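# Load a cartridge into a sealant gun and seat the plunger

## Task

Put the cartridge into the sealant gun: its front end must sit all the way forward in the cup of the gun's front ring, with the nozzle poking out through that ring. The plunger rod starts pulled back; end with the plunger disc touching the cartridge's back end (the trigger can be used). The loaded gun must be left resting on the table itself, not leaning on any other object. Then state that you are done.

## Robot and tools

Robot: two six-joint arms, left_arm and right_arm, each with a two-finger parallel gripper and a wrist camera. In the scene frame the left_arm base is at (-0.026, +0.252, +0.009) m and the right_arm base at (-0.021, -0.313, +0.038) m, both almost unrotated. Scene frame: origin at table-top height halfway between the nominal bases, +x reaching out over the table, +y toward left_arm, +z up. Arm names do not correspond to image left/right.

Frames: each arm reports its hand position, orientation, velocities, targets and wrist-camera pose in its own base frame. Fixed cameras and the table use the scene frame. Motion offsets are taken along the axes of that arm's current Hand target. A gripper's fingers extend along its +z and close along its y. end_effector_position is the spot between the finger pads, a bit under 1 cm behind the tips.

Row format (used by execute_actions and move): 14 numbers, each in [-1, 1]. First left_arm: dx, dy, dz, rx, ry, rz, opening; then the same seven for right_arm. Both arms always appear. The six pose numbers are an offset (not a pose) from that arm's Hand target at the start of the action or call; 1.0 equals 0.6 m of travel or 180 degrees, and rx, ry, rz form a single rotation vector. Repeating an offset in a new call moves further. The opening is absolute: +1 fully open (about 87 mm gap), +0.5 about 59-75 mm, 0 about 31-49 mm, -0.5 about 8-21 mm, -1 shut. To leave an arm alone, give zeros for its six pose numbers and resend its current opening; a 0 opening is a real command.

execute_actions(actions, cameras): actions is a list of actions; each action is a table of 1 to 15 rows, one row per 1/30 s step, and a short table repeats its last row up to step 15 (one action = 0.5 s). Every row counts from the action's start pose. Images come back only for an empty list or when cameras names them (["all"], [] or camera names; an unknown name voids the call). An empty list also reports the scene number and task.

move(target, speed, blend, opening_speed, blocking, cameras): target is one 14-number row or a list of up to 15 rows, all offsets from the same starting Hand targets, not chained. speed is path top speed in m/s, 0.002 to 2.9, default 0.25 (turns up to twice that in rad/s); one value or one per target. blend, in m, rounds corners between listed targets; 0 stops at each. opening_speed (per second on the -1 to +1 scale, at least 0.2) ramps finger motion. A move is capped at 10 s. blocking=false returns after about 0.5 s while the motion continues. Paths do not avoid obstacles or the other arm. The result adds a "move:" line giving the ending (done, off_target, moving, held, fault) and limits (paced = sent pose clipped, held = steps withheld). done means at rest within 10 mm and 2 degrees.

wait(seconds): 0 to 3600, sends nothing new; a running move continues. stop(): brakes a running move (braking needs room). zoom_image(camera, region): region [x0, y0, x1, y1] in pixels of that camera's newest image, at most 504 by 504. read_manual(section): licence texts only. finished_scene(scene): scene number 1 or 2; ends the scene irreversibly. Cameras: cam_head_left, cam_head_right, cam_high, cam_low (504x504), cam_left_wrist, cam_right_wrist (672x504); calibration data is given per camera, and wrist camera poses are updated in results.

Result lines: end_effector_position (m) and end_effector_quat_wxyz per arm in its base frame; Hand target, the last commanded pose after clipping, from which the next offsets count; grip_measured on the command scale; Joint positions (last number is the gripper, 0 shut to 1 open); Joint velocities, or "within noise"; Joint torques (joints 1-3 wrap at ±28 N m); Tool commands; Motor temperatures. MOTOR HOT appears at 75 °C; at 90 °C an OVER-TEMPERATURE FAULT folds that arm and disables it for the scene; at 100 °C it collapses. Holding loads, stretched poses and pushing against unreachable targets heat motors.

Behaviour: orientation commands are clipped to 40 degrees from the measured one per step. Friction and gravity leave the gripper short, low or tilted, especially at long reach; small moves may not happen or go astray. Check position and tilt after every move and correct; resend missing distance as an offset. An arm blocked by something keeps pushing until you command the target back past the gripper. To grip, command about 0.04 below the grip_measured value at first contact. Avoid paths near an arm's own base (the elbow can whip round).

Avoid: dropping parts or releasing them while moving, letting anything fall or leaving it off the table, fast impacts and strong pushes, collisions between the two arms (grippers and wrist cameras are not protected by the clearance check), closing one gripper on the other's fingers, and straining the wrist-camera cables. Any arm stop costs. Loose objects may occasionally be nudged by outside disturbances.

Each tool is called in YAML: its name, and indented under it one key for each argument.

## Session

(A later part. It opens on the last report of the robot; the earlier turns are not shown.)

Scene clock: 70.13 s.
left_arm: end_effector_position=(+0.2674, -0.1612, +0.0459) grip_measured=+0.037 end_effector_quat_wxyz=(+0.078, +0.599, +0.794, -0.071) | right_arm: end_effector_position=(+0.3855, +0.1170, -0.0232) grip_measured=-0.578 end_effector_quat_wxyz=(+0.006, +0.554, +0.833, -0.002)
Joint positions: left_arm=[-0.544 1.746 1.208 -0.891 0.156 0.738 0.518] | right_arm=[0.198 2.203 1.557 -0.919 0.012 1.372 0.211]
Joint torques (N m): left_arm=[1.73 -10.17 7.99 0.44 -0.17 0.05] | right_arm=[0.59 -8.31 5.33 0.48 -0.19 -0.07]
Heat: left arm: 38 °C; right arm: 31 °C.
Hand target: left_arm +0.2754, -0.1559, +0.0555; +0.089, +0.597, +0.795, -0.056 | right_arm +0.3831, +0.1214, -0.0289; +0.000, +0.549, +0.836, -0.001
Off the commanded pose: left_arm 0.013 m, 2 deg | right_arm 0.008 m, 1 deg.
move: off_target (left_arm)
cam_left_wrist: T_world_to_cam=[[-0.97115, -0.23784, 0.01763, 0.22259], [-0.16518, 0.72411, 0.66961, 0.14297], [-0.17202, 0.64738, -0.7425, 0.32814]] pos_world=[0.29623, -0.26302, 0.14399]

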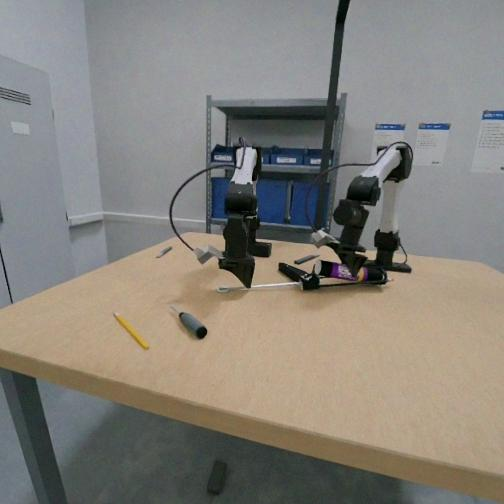

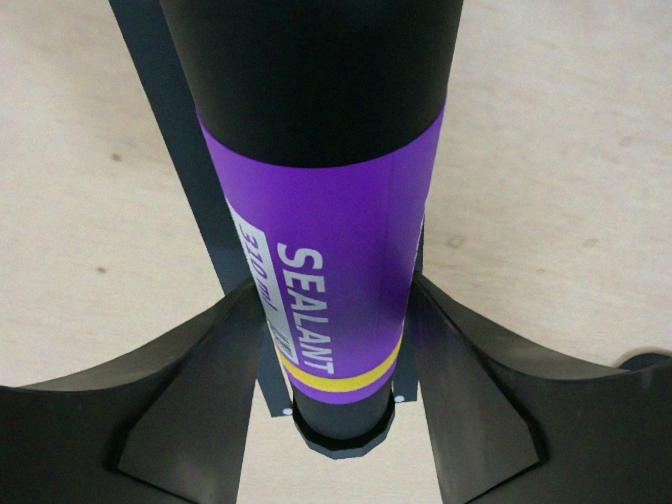

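move:
  target: [0.0116,-0.0012,-0.012,0,0,0,-0.12,0,0,0,0,0,0,-0.8]
  speed: 0.04

move:
  target: [-0.0015,0,-0.01,0,0,0,-0.12,0,0,0,0,0,0,-0.8]
  speed: 0.04
  cameras: ["cam_low","cam_left_wrist","cam_high"]

zoom_image:
  camera: "cam_left_wrist"
  region: [250, 370, 450, 490]

zoom_image:
  camera: "cam_low"
  region: [310, 240, 400, 300]

zoom_image:
  camera: "cam_high"
  region: [290, 240, 450, 380]

Scene clock: 71.67 s.
left_arm: end_effector_position=(+0.2680, -0.1530, +0.0459) grip_measured=+0.037 end_effector_quat_wxyz=(+0.071, +0.595, +0.798, -0.068) | right_arm: end_effector_position=(+0.3860, +0.1173, -0.0231) grip_measured=-0.578 end_effector_quat_wxyz=(+0.007, +0.554, +0.833, -0.001)
Joint positions: left_arm=[-0.523 1.746 1.208 -0.906 0.152 0.749 0.518] | right_arm=[0.198 2.203 1.557 -0.917 0.011 1.372 0.211]
Joint torques (N m): left_arm=[1.58 -12.81 7.1 0.26 -0.08 0.09] | right_arm=[0.55 -8.27 5.34 0.45 -0.17 -0.07]
Heat: left arm: 38 °C; right arm: 31 °C.
Hand target: left_arm +0.2723, -0.1482, +0.0611; +0.089, +0.597, +0.795, -0.056 | right_arm +0.3832, +0.1213, -0.0289; +0.000, +0.549, +0.836, -0.001
Off the commanded pose: left_arm 0.016 m, 3 deg | right_arm 0.008 m, 1 deg.
move: off_target (left_arm)

Scene clock: 72.17 s.
left_arm: end_effector_position=(+0.2677, -0.1528, +0.0459) grip_measured=+0.037 end_effector_quat_wxyz=(+0.070, +0.596, +0.797, -0.068) | right_arm: end_effector_position=(+0.3860, +0.1173, -0.0231) grip_measured=-0.578 end_effector_quat_wxyz=(+0.006, +0.554, +0.833, -0.001)
Joint positions: left_arm=[-0.523 1.746 1.208 -0.908 0.152 0.75 0.518] | right_arm=[0.198 2.203 1.557 -0.917 0.01 1.372 0.211]
Joint torques (N m): left_arm=[1.39 -13.63 8.25 0.15 -0.1 0.11] | right_arm=[0.57 -8.31 5.34 0.47 -0.17 -0.06]
Heat: left arm: 39 °C; right arm: 31 °C.
Hand target: left_arm +0.2721, -0.1479, +0.0671; +0.089, +0.597, +0.795, -0.056 | right_arm +0.3831, +0.1214, -0.0289; +0.000, +0.549, +0.836, -0.001
Off the commanded pose: left_arm 0.022 m, 3 deg | right_arm 0.008 m, 1 deg.
move: off_target (left_arm)
cam_left_wrist: T_world_to_cam=[[-0.96869, -0.24706, 0.02436, 0.2225], [-0.16493, 0.71381, 0.68064, 0.1347], [-0.18554, 0.65531, -0.73221, 0.32706]] pos_world=[0.29844, -0.25551, 0.14238]
Images, in order (width x height): cam_high 504x504, cam_low 504x504, cam_left_wrist 672x504.

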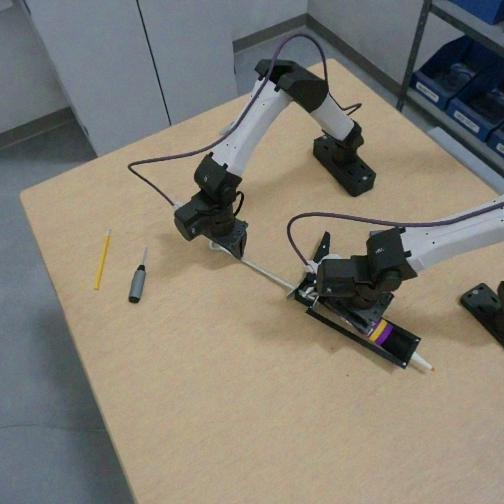

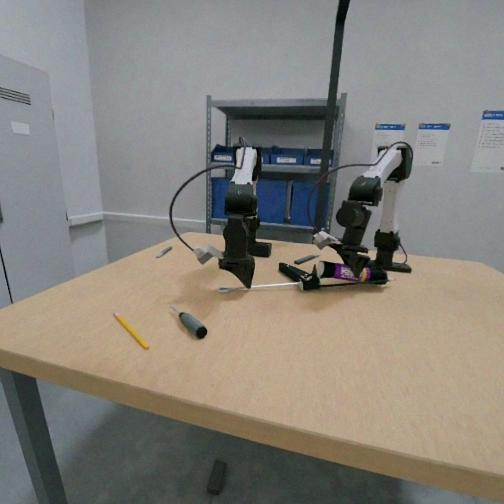

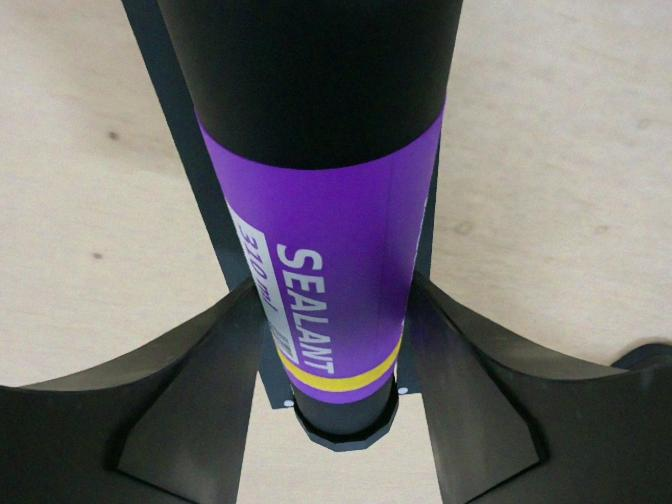

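Scaled by 2.520 from the camera's image (finer frame: 960x720).

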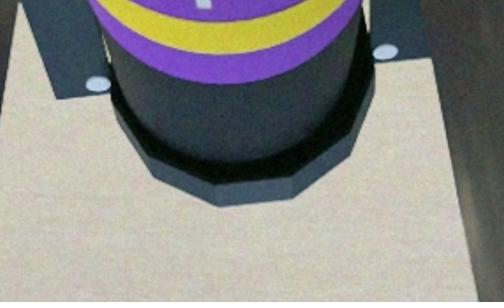

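Scaled by 5.600 from the camera's image (finer frame: 720x720).

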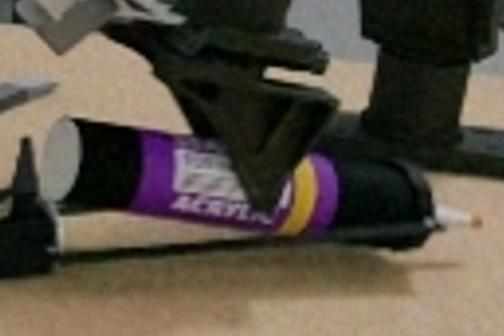

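Scaled by 3.150 from the camera's image (finer frame: 720x720).

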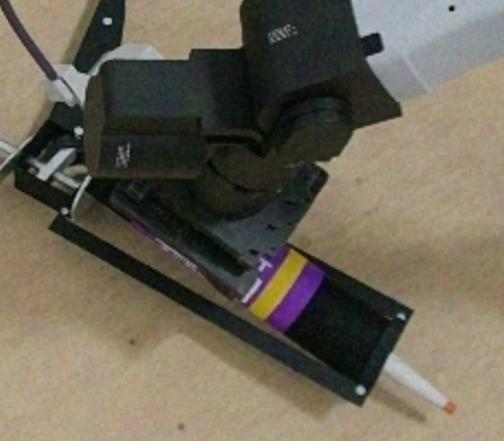

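move:
  target: [0.0134,0,0.0483,0,0.04,0,-0.12,0,0,0,0,0,0,-0.8]
  speed: 0.06
  cameras: ["cam_low","cam_left_wrist","cam_high"]

zoom_image:
  camera: "cam_low"
  region: [280, 220, 420, 320]

zoom_image:
  camera: "cam_high"
  region: [290, 240, 450, 380]

Scene clock: 74.80 s.
left_arm: end_effector_position=(+0.2662, -0.1492, +0.0320) grip_measured=+0.037 end_effector_quat_wxyz=(+0.043, +0.595, +0.802, -0.037) | right_arm: end_effector_position=(+0.3859, +0.1176, -0.0230) grip_measured=-0.578 end_effector_quat_wxyz=(+0.006, +0.554, +0.833, +0.000)
Joint positions: left_arm=[-0.554 1.796 1.208 -0.903 0.081 0.72 0.518] | right_arm=[0.198 2.203 1.557 -0.917 0.009 1.372 0.211]
Joint torques (N m): left_arm=[0.32 -8.18 9.02 0.17 -0.31 0.05] | right_arm=[0.54 -8.31 5.33 0.46 -0.14 -0.08]
Heat: left arm: 39 °C; right arm: 31 °C.
Hand target: left_arm +0.2721, -0.1460, +0.0371; +0.039, +0.599, +0.799, -0.018 | right_arm +0.3832, +0.1213, -0.0289; +0.000, +0.549, +0.836, -0.001
Off the commanded pose: left_arm 0.008 m, 2 deg | right_arm 0.007 m, 1 deg.
move: done
cam_left_wrist: T_world_to_cam=[[-0.96693, -0.25482, 0.01084, 0.22098], [-0.16409, 0.65405, 0.73844, 0.13046], [-0.19526, 0.71224, -0.67423, 0.32344]] pos_world=[0.29824, -0.25939, 0.11934]
Images, in order (width x height): cam_high 504x504, cam_low 504x504, cam_left_wrist 672x504.

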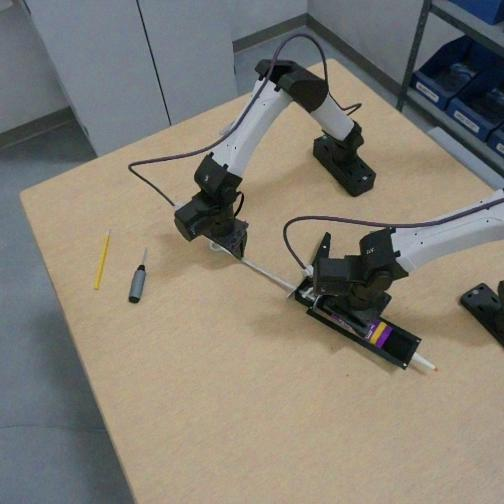

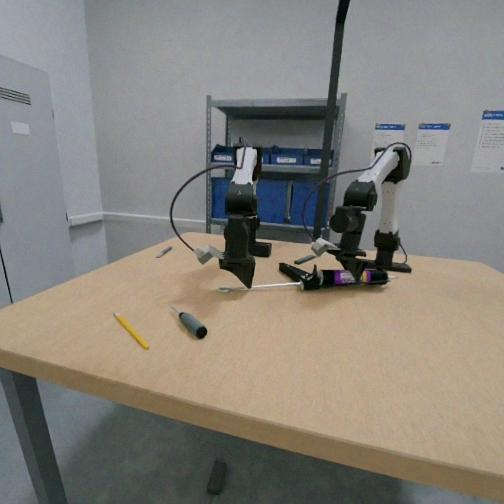

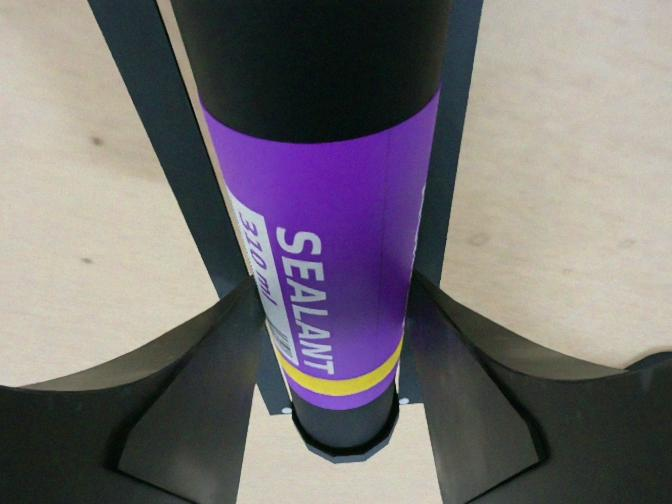

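Scaled by 3.600 from the camera's image (finer frame: 720x720).

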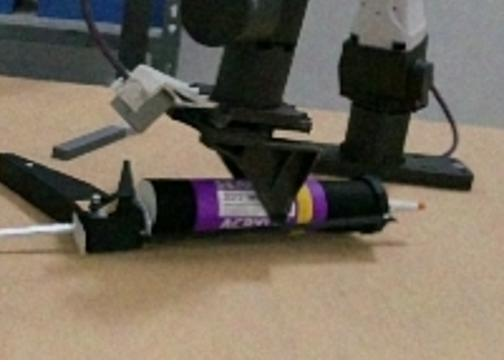

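Scaled by 3.150 from the camera's image (finer frame: 720x720).

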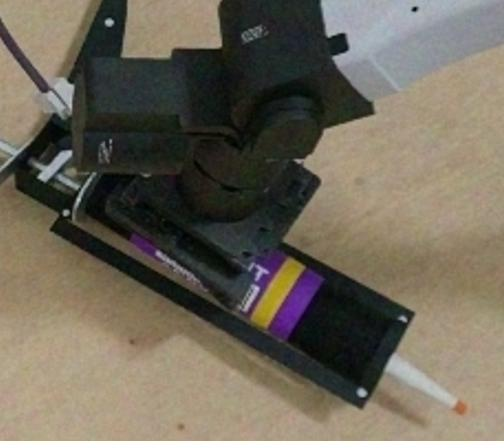

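move:
  target: [0.003,0,0.013,0,0.014,0,-0.12,0,0,0,0,0,0,-0.9]
  speed: 0.05

move:
  target: [0.002,0,0,0,0,0,-0.12,0.025,0,0,0,0,0,-0.9]
  speed: 0.04
  cameras: ["all"]

zoom_image:
  camera: "cam_low"
  region: [280, 220, 420, 320]

zoom_image:
  camera: "cam_high"
  region: [290, 240, 450, 380]

Scene clock: 76.43 s.
left_arm: end_effector_position=(+0.2670, -0.1496, +0.0302) grip_measured=+0.037 end_effector_quat_wxyz=(+0.033, +0.594, +0.803, -0.026) | right_arm: end_effector_position=(+0.3852, +0.1185, -0.0228) grip_measured=-0.578 end_effector_quat_wxyz=(+0.003, +0.554, +0.833, +0.001)
Joint positions: left_arm=[-0.567 1.82 1.228 -0.917 0.056 0.705 0.518] | right_arm=[0.198 2.203 1.557 -0.919 0.003 1.372 0.211]
Joint torques (N m): left_arm=[0.27 -6.79 8.18 0.15 -0.38 0.12] | right_arm=[0.55 -8.29 5.33 0.48 -0.1 -0.07]
Heat: left arm: 38 °C; right arm: 31 °C.
Hand target: left_arm +0.2718, -0.1448, +0.0292; +0.021, +0.600, +0.800, -0.005 | right_arm +0.3832, +0.1213, -0.0289; +0.000, +0.549, +0.836, -0.001
Off the commanded pose: left_arm 0.007 m, 3 deg | right_arm 0.007 m, 1 deg.
move: off_target (left_arm)

Scene clock: 77.33 s.
left_arm: end_effector_position=(+0.2668, -0.1496, +0.0305) grip_measured=+0.037 end_effector_quat_wxyz=(+0.032, +0.594, +0.804, -0.026) | right_arm: end_effector_position=(+0.3850, +0.1204, -0.0238) grip_measured=-0.578 end_effector_quat_wxyz=(+0.012, +0.554, +0.832, -0.008)
Joint positions: left_arm=[-0.567 1.82 1.229 -0.919 0.056 0.704 0.518] | right_arm=[0.214 2.203 1.557 -0.919 0.029 1.389 0.211]
Joint torques (N m): left_arm=[0.46 -6.94 7.72 0.25 -0.39 0.14] | right_arm=[2.29 -9.21 3.81 0.53 -0.33 0.13]
Heat: left arm: 38 °C; right arm: 31 °C.
Hand target: left_arm +0.2714, -0.1437, +0.0291; +0.021, +0.600, +0.800, -0.005 | right_arm +0.3771, +0.1352, -0.0289; +0.000, +0.549, +0.836, -0.001
Off the commanded pose: left_arm 0.008 m, 3 deg | right_arm 0.017 m, 2 deg.
move: off_target (left_arm, right_arm)
cam_left_wrist: T_world_to_cam=[[-0.96557, -0.26005, 0.00732, 0.2205], [-0.16396, 0.63018, 0.75894, 0.12761], [-0.20198, 0.73161, -0.65112, 0.32681]] pos_world=[0.29984, -0.26218, 0.11433]
cam_right_wrist: T_world_to_cam=[[-0.92876, -0.36936, 0.03112, 0.40129], [-0.25079, 0.68799, 0.68101, 0.06123], [-0.27296, 0.6247, -0.73161, 0.15472]] pos_world=[0.43029, 0.00944, 0.05901]

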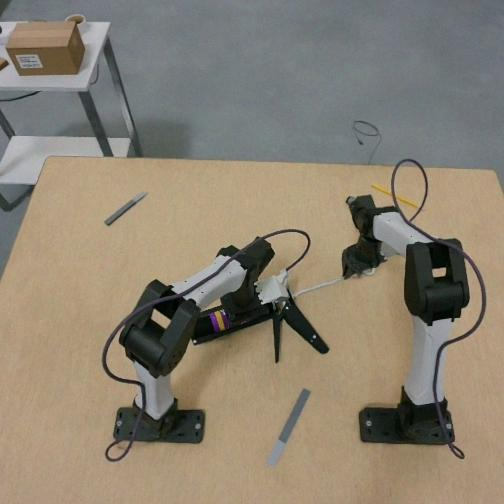

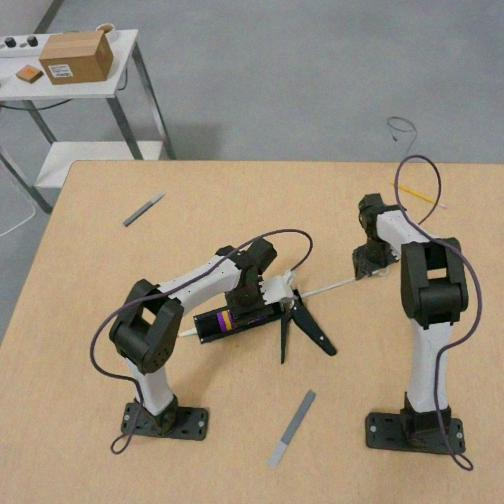

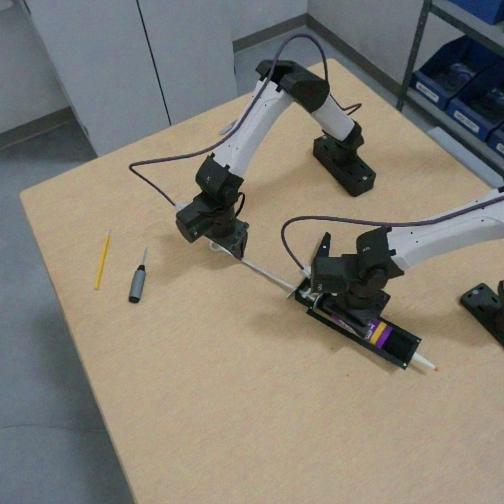

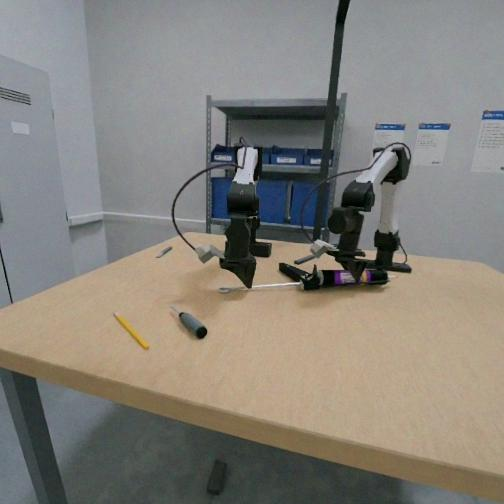

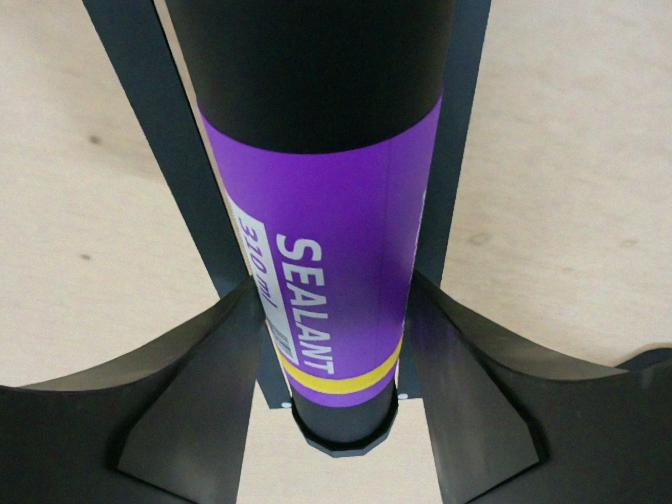

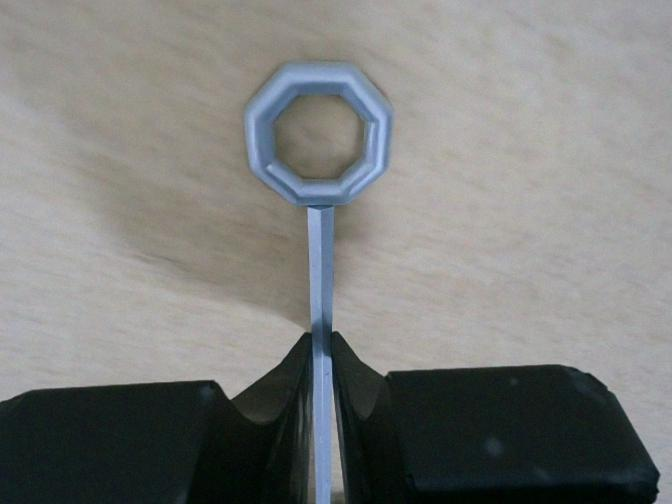

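Scaled by 3.600 from the camera's image (finer frame: 720x720).

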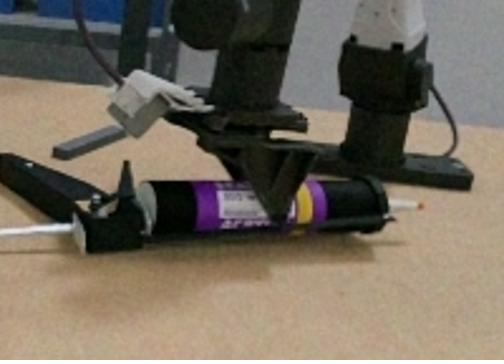

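Scaled by 3.150 from the camera's image (finer frame: 720x720).

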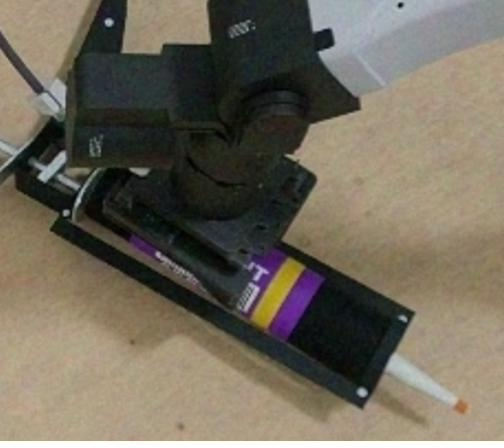

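zoom_image:
  camera: "cam_high"
  region: [290, 270, 350, 330]

zoom_image:
  camera: "cam_high"
  region: [380, 320, 440, 380]

zoom_image:
  camera: "cam_head_right"
  region: [250, 260, 320, 330]

zoom_image:
  camera: "cam_low"
  region: [290, 255, 340, 305]

Scaled by 8.400 from the camera's image (finer frame: 720x720).

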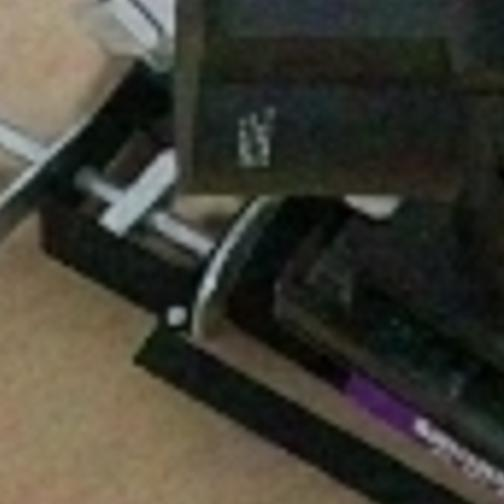

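Scaled by 8.400 from the camera's image (finer frame: 720x720).

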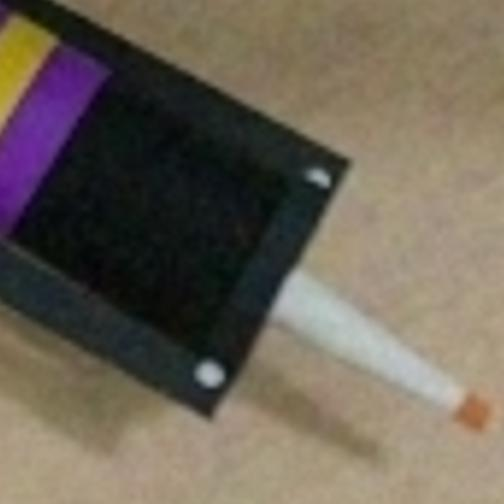

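Scaled by 7.200 from the camera's image (finer frame: 720x720).

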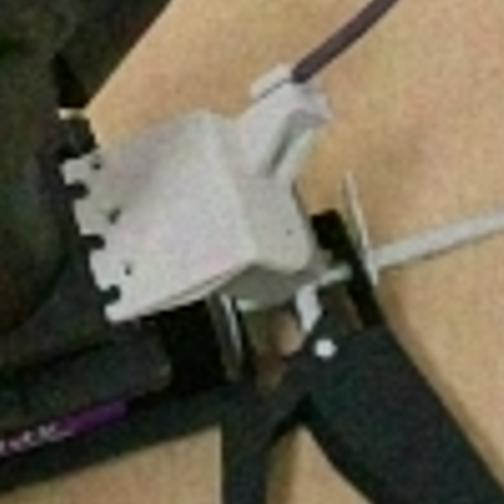

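Scaled by 10.080 from the camera's image (finer frame: 720x720).

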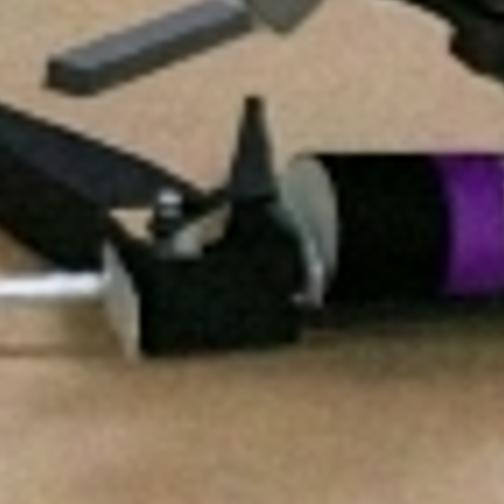

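move:
  target:
    - [-0.003,0,0,0,0,0,0.2,0,0,0,0,0,0,-0.95]
    - [-0.003,0,-0.13,0,0,0,0.2,0,0,0,0,0,0,-0.95]
  speed: 0.12
  opening_speed: 0.6
  cameras: ["all"]

zoom_image:
  camera: "cam_low"
  region: [280, 240, 400, 310]

zoom_image:
  camera: "cam_high"
  region: [290, 260, 430, 380]

Scene clock: 81.63 s.
left_arm: end_effector_position=(+0.2629, -0.1427, +0.0911) grip_measured=+0.200 end_effector_quat_wxyz=(-0.001, +0.598, +0.802, -0.014) | right_arm: end_effector_position=(+0.3855, +0.1223, -0.0241) grip_measured=-0.578 end_effector_quat_wxyz=(+0.014, +0.554, +0.832, -0.006)
Joint positions: left_arm=[-0.572 1.802 1.445 -1.218 0.028 0.709 0.6] | right_arm=[0.218 2.203 1.556 -0.913 0.029 1.393 0.211]
Joint torques (N m): left_arm=[0.91 -11.7 9.21 0.15 -0.13 0.06] | right_arm=[1.91 -9.11 3.97 0.49 -0.33 0.09]
Heat: left arm: 38 °C; right arm: 32 °C.
Hand target: left_arm +0.2699, -0.1429, +0.1071; +0.021, +0.600, +0.800, -0.005 | right_arm +0.3772, +0.1351, -0.0288; +0.000, +0.549, +0.836, -0.001
Off the commanded pose: left_arm 0.017 m, 3 deg | right_arm 0.016 m, 2 deg.
move: off_target (left_arm)
cam_left_wrist: T_world_to_cam=[[-0.96737, -0.25161, 0.02984, 0.21771], [-0.1276, 0.58554, 0.80053, 0.05689], [-0.2189, 0.7706, -0.59854, 0.36574]] pos_world=[0.29793, -0.26038, 0.16687]
cam_right_wrist: T_world_to_cam=[[-0.9286, -0.3701, 0.02693, 0.40247], [-0.25425, 0.68743, 0.6803, 0.06167], [-0.27029, 0.62488, -0.73244, 0.15238]] pos_world=[0.4306, 0.01134, 0.05881]

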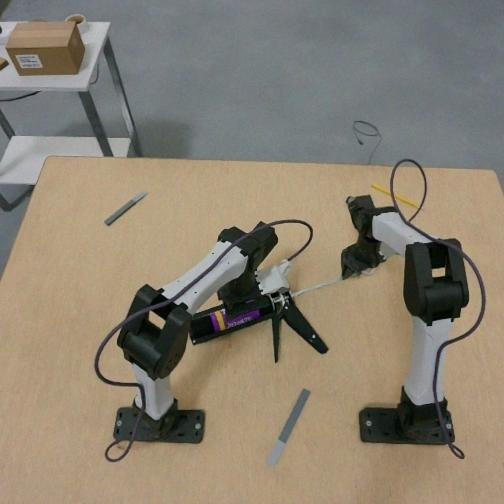

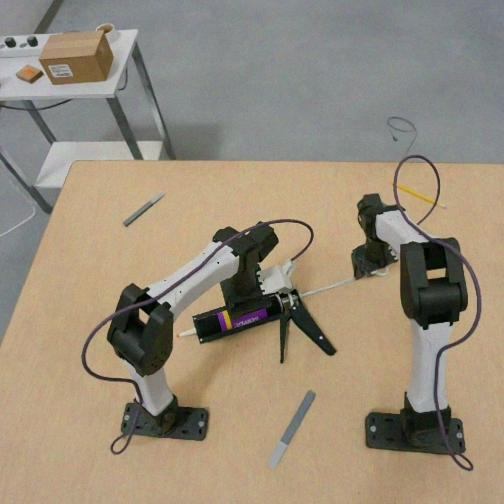

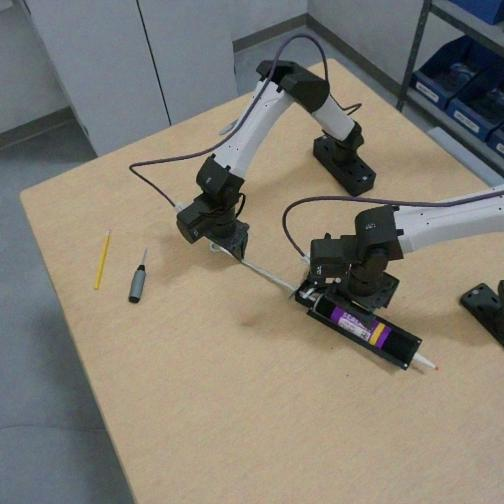

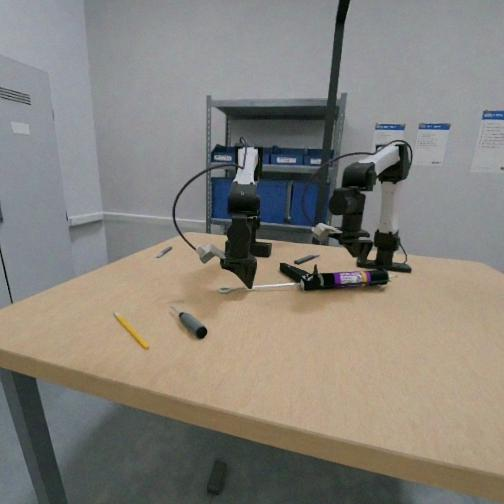

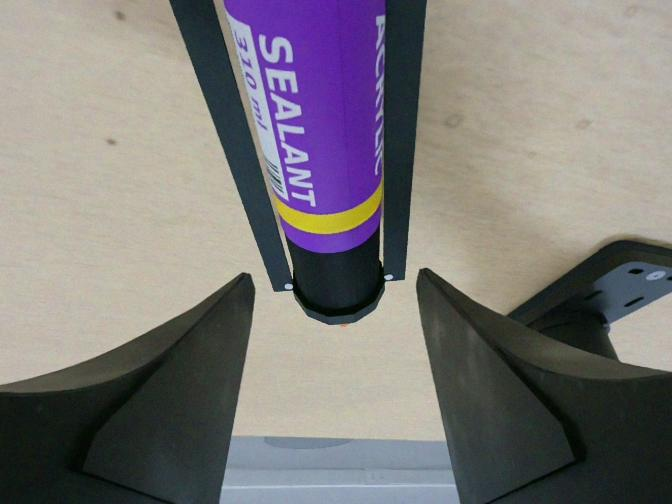

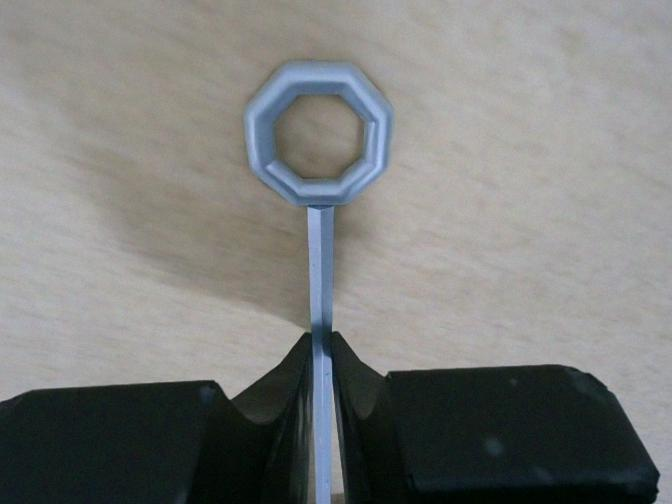

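Scaled by 4.200 from the camera's image (finer frame: 720x720).

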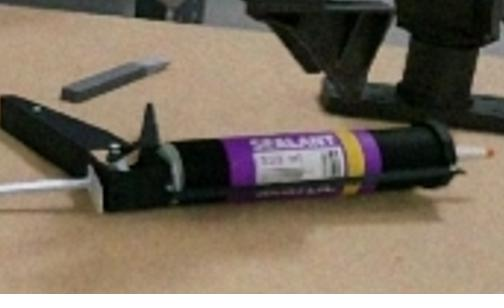

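Scaled by 3.600 from the camera's image (finer frame: 720x720).

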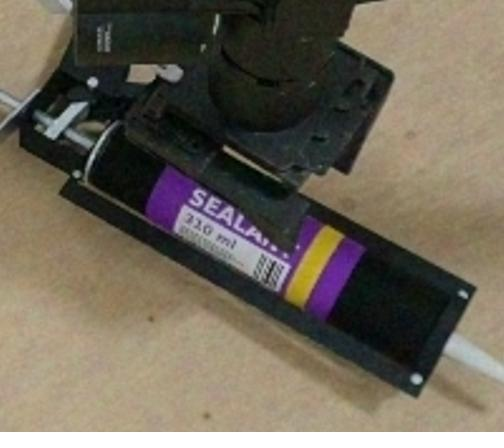

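zoom_image:
  camera: "cam_left_wrist"
  region: [260, 220, 420, 340]

zoom_image:
  camera: "cam_high"
  region: [290, 265, 340, 315]

zoom_image:
  camera: "cam_low"
  region: [360, 255, 410, 300]

Scaled by 3.150 from the camera's image (finer frame: 960x720).

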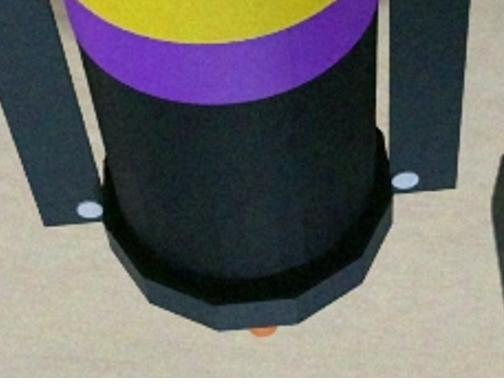

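Scaled by 10.080 from the camera's image (finer frame: 720x720).

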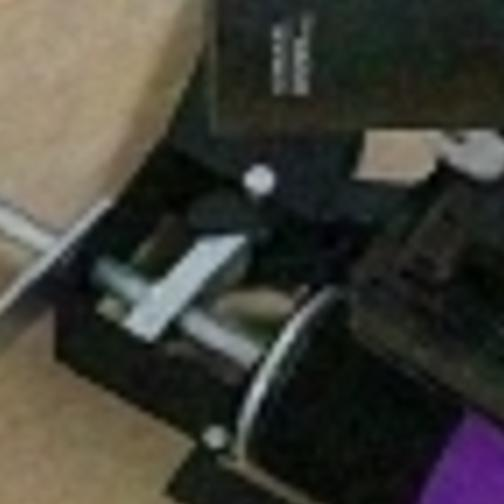

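Scaled by 10.080 from the camera's image (finer frame: 720x720).

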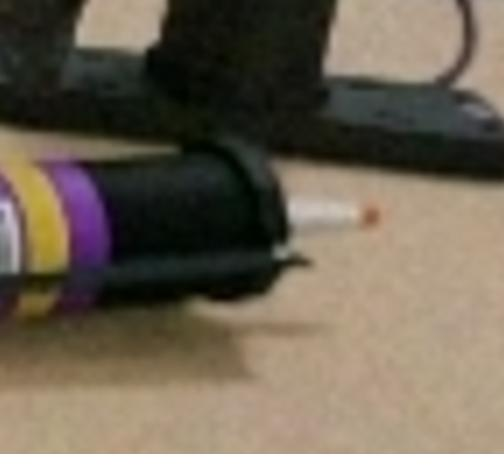

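move:
  target:
    - [0,0,0,0,0,0,1,0,0,0,0,0,0,-0.95]
    - [0.0,0,0.115,0,0,0,1,0,0,0,0,0,0,-0.95]
    - [0.0,0,0.115,0,0,0,0.5,0,0,0,0,0,0,-0.95]
  speed: 0.1
  opening_speed: 1
  cameras: ["cam_left_wrist","cam_low"]

move:
  target: [0,0,0,0,0,0,0.5,0.02,0,0,0,0,0,-0.95]
  speed: 0.04
  cameras: ["all"]

zoom_image:
  camera: "cam_high"
  region: [290, 265, 340, 315]

zoom_image:
  camera: "cam_low"
  region: [360, 255, 410, 300]

Scene clock: 86.90 s.
left_arm: end_effector_position=(+0.2717, -0.1483, +0.0467) grip_measured=+0.501 end_effector_quat_wxyz=(+0.031, +0.598, +0.801, -0.012) | right_arm: end_effector_position=(+0.3855, +0.1223, -0.0241) grip_measured=-0.578 end_effector_quat_wxyz=(+0.014, +0.554, +0.832, -0.006)
Joint positions: left_arm=[-0.572 1.814 1.286 -0.984 0.027 0.709 0.75] | right_arm=[0.218 2.203 1.556 -0.913 0.029 1.393 0.211]
Joint torques (N m): left_arm=[0.65 -7.16 5.16 0.48 -0.1 0.04] | right_arm=[1.91 -9.11 4.01 0.48 -0.33 0.1]
Heat: left arm: 38 °C; right arm: 32 °C.
Hand target: left_arm +0.2717, -0.1451, +0.0382; +0.021, +0.600, +0.800, -0.005 | right_arm +0.3772, +0.1351, -0.0288; +0.000, +0.549, +0.836, -0.001
Off the commanded pose: left_arm 0.009 m, 1 deg | right_arm 0.016 m, 2 deg.
move: done
cam_left_wrist: T_world_to_cam=[[-0.96782, -0.25127, -0.01359, 0.22829], [-0.16983, 0.6124, 0.77209, 0.11359], [-0.18568, 0.74956, -0.63536, 0.33498]] pos_world=[0.30244, -0.26328, 0.12824]
Images, in order (width x height): cam_low 504x504, cam_left_wrist 672x504.

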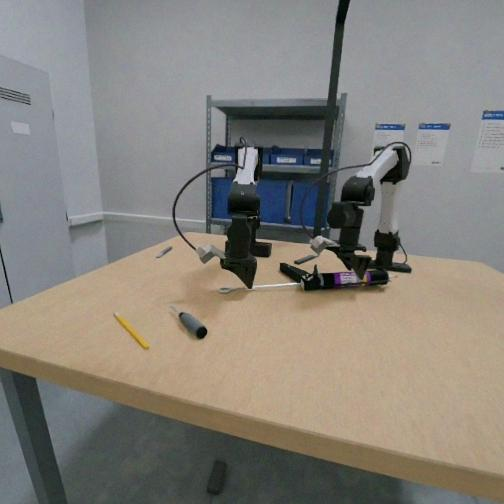

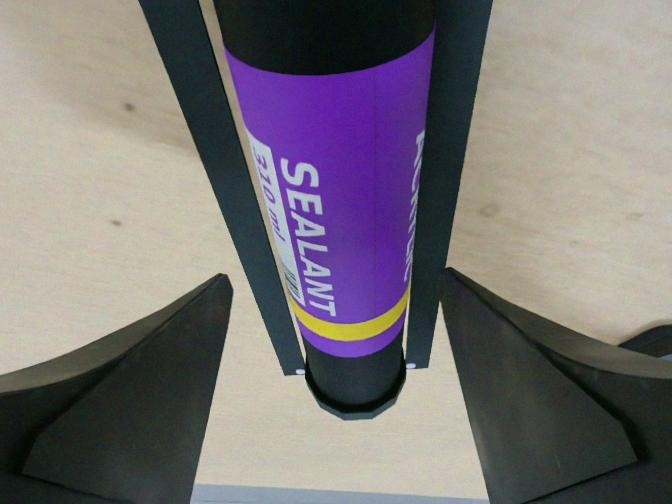

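Scene clock: 87.70 s.
left_arm: end_effector_position=(+0.2717, -0.1483, +0.0467) grip_measured=+0.500 end_effector_quat_wxyz=(+0.031, +0.598, +0.801, -0.012) | right_arm: end_effector_position=(+0.3851, +0.1281, -0.0249) grip_measured=-0.578 end_effector_quat_wxyz=(+0.019, +0.555, +0.832, -0.008)
Joint positions: left_arm=[-0.572 1.814 1.286 -0.984 0.027 0.709 0.75] | right_arm=[0.237 2.203 1.554 -0.908 0.04 1.414 0.211]
Joint torques (N m): left_arm=[0.62 -7.15 5.24 0.47 -0.11 0.03] | right_arm=[2.76 -9.59 3.26 0.47 -0.44 0.19]
Heat: left arm: 38 °C; right arm: 32 °C.
Hand target: left_arm +0.2717, -0.1451, +0.0382; +0.021, +0.600, +0.800, -0.005 | right_arm +0.3724, +0.1461, -0.0289; +0.000, +0.549, +0.836, -0.001
Off the commanded pose: left_arm 0.009 m, 1 deg | right_arm 0.022 m, 3 deg.
move: off_target (right_arm)
cam_left_wrist: T_world_to_cam=[[-0.96782, -0.25127, -0.01359, 0.22829], [-0.16983, 0.6124, 0.77209, 0.11359], [-0.18568, 0.74956, -0.63536, 0.33498]] pos_world=[0.30244, -0.26328, 0.12824]
cam_right_wrist: T_world_to_cam=[[-0.92967, -0.3676, 0.02405, 0.40425], [-0.25721, 0.69444, 0.67201, 0.05814], [-0.26373, 0.61857, -0.74015, 0.14615]] pos_world=[0.42932, 0.01782, 0.05938]

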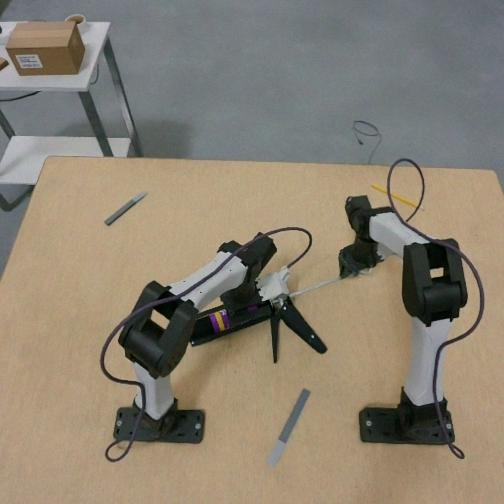

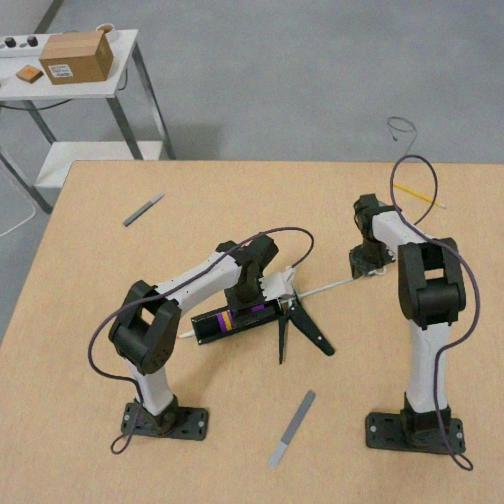

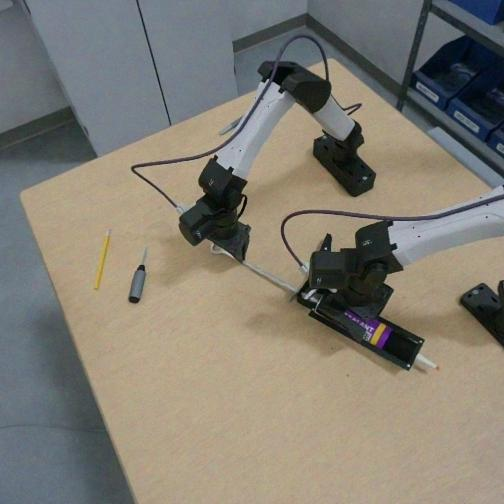

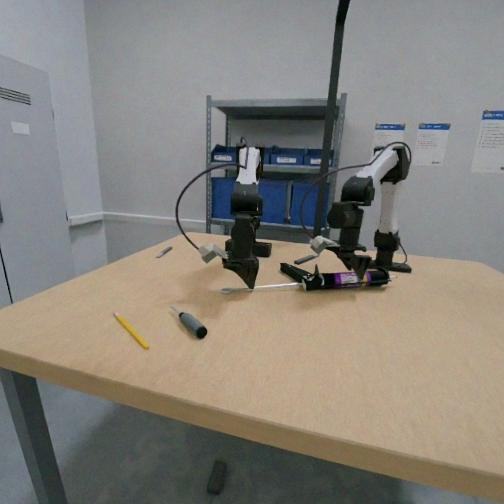

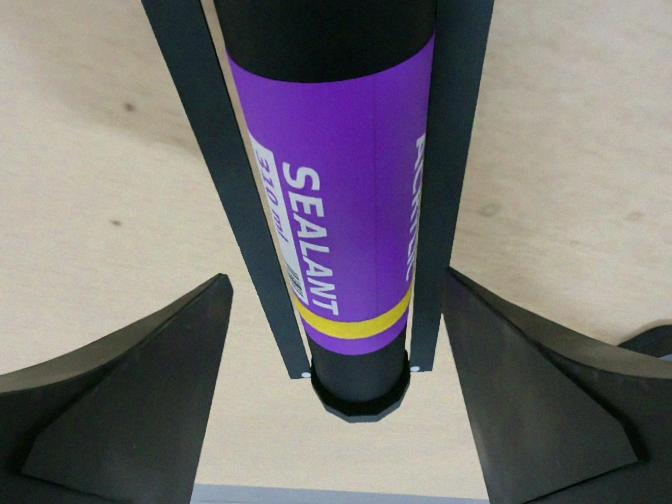

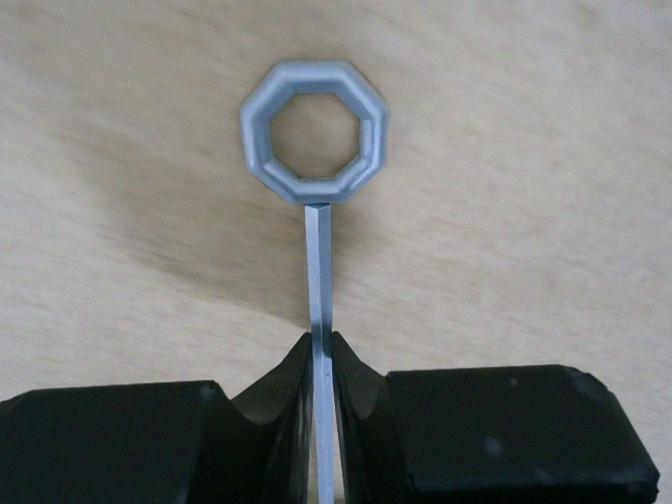

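Scaled by 10.080 from the camera's image (finer frame: 720x720).

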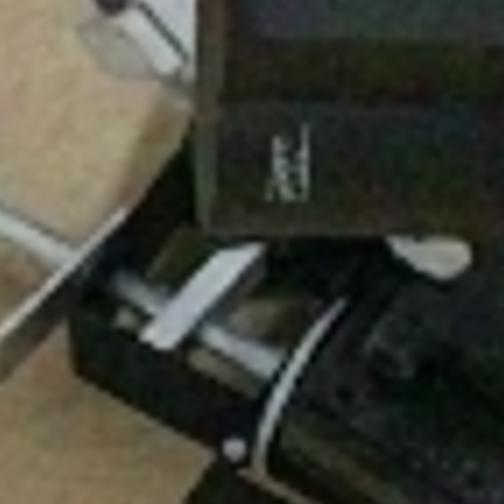

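Scaled by 10.080 from the camera's image (finer frame: 720x720).

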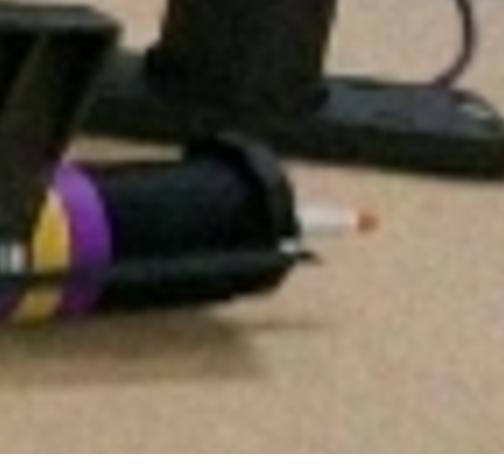

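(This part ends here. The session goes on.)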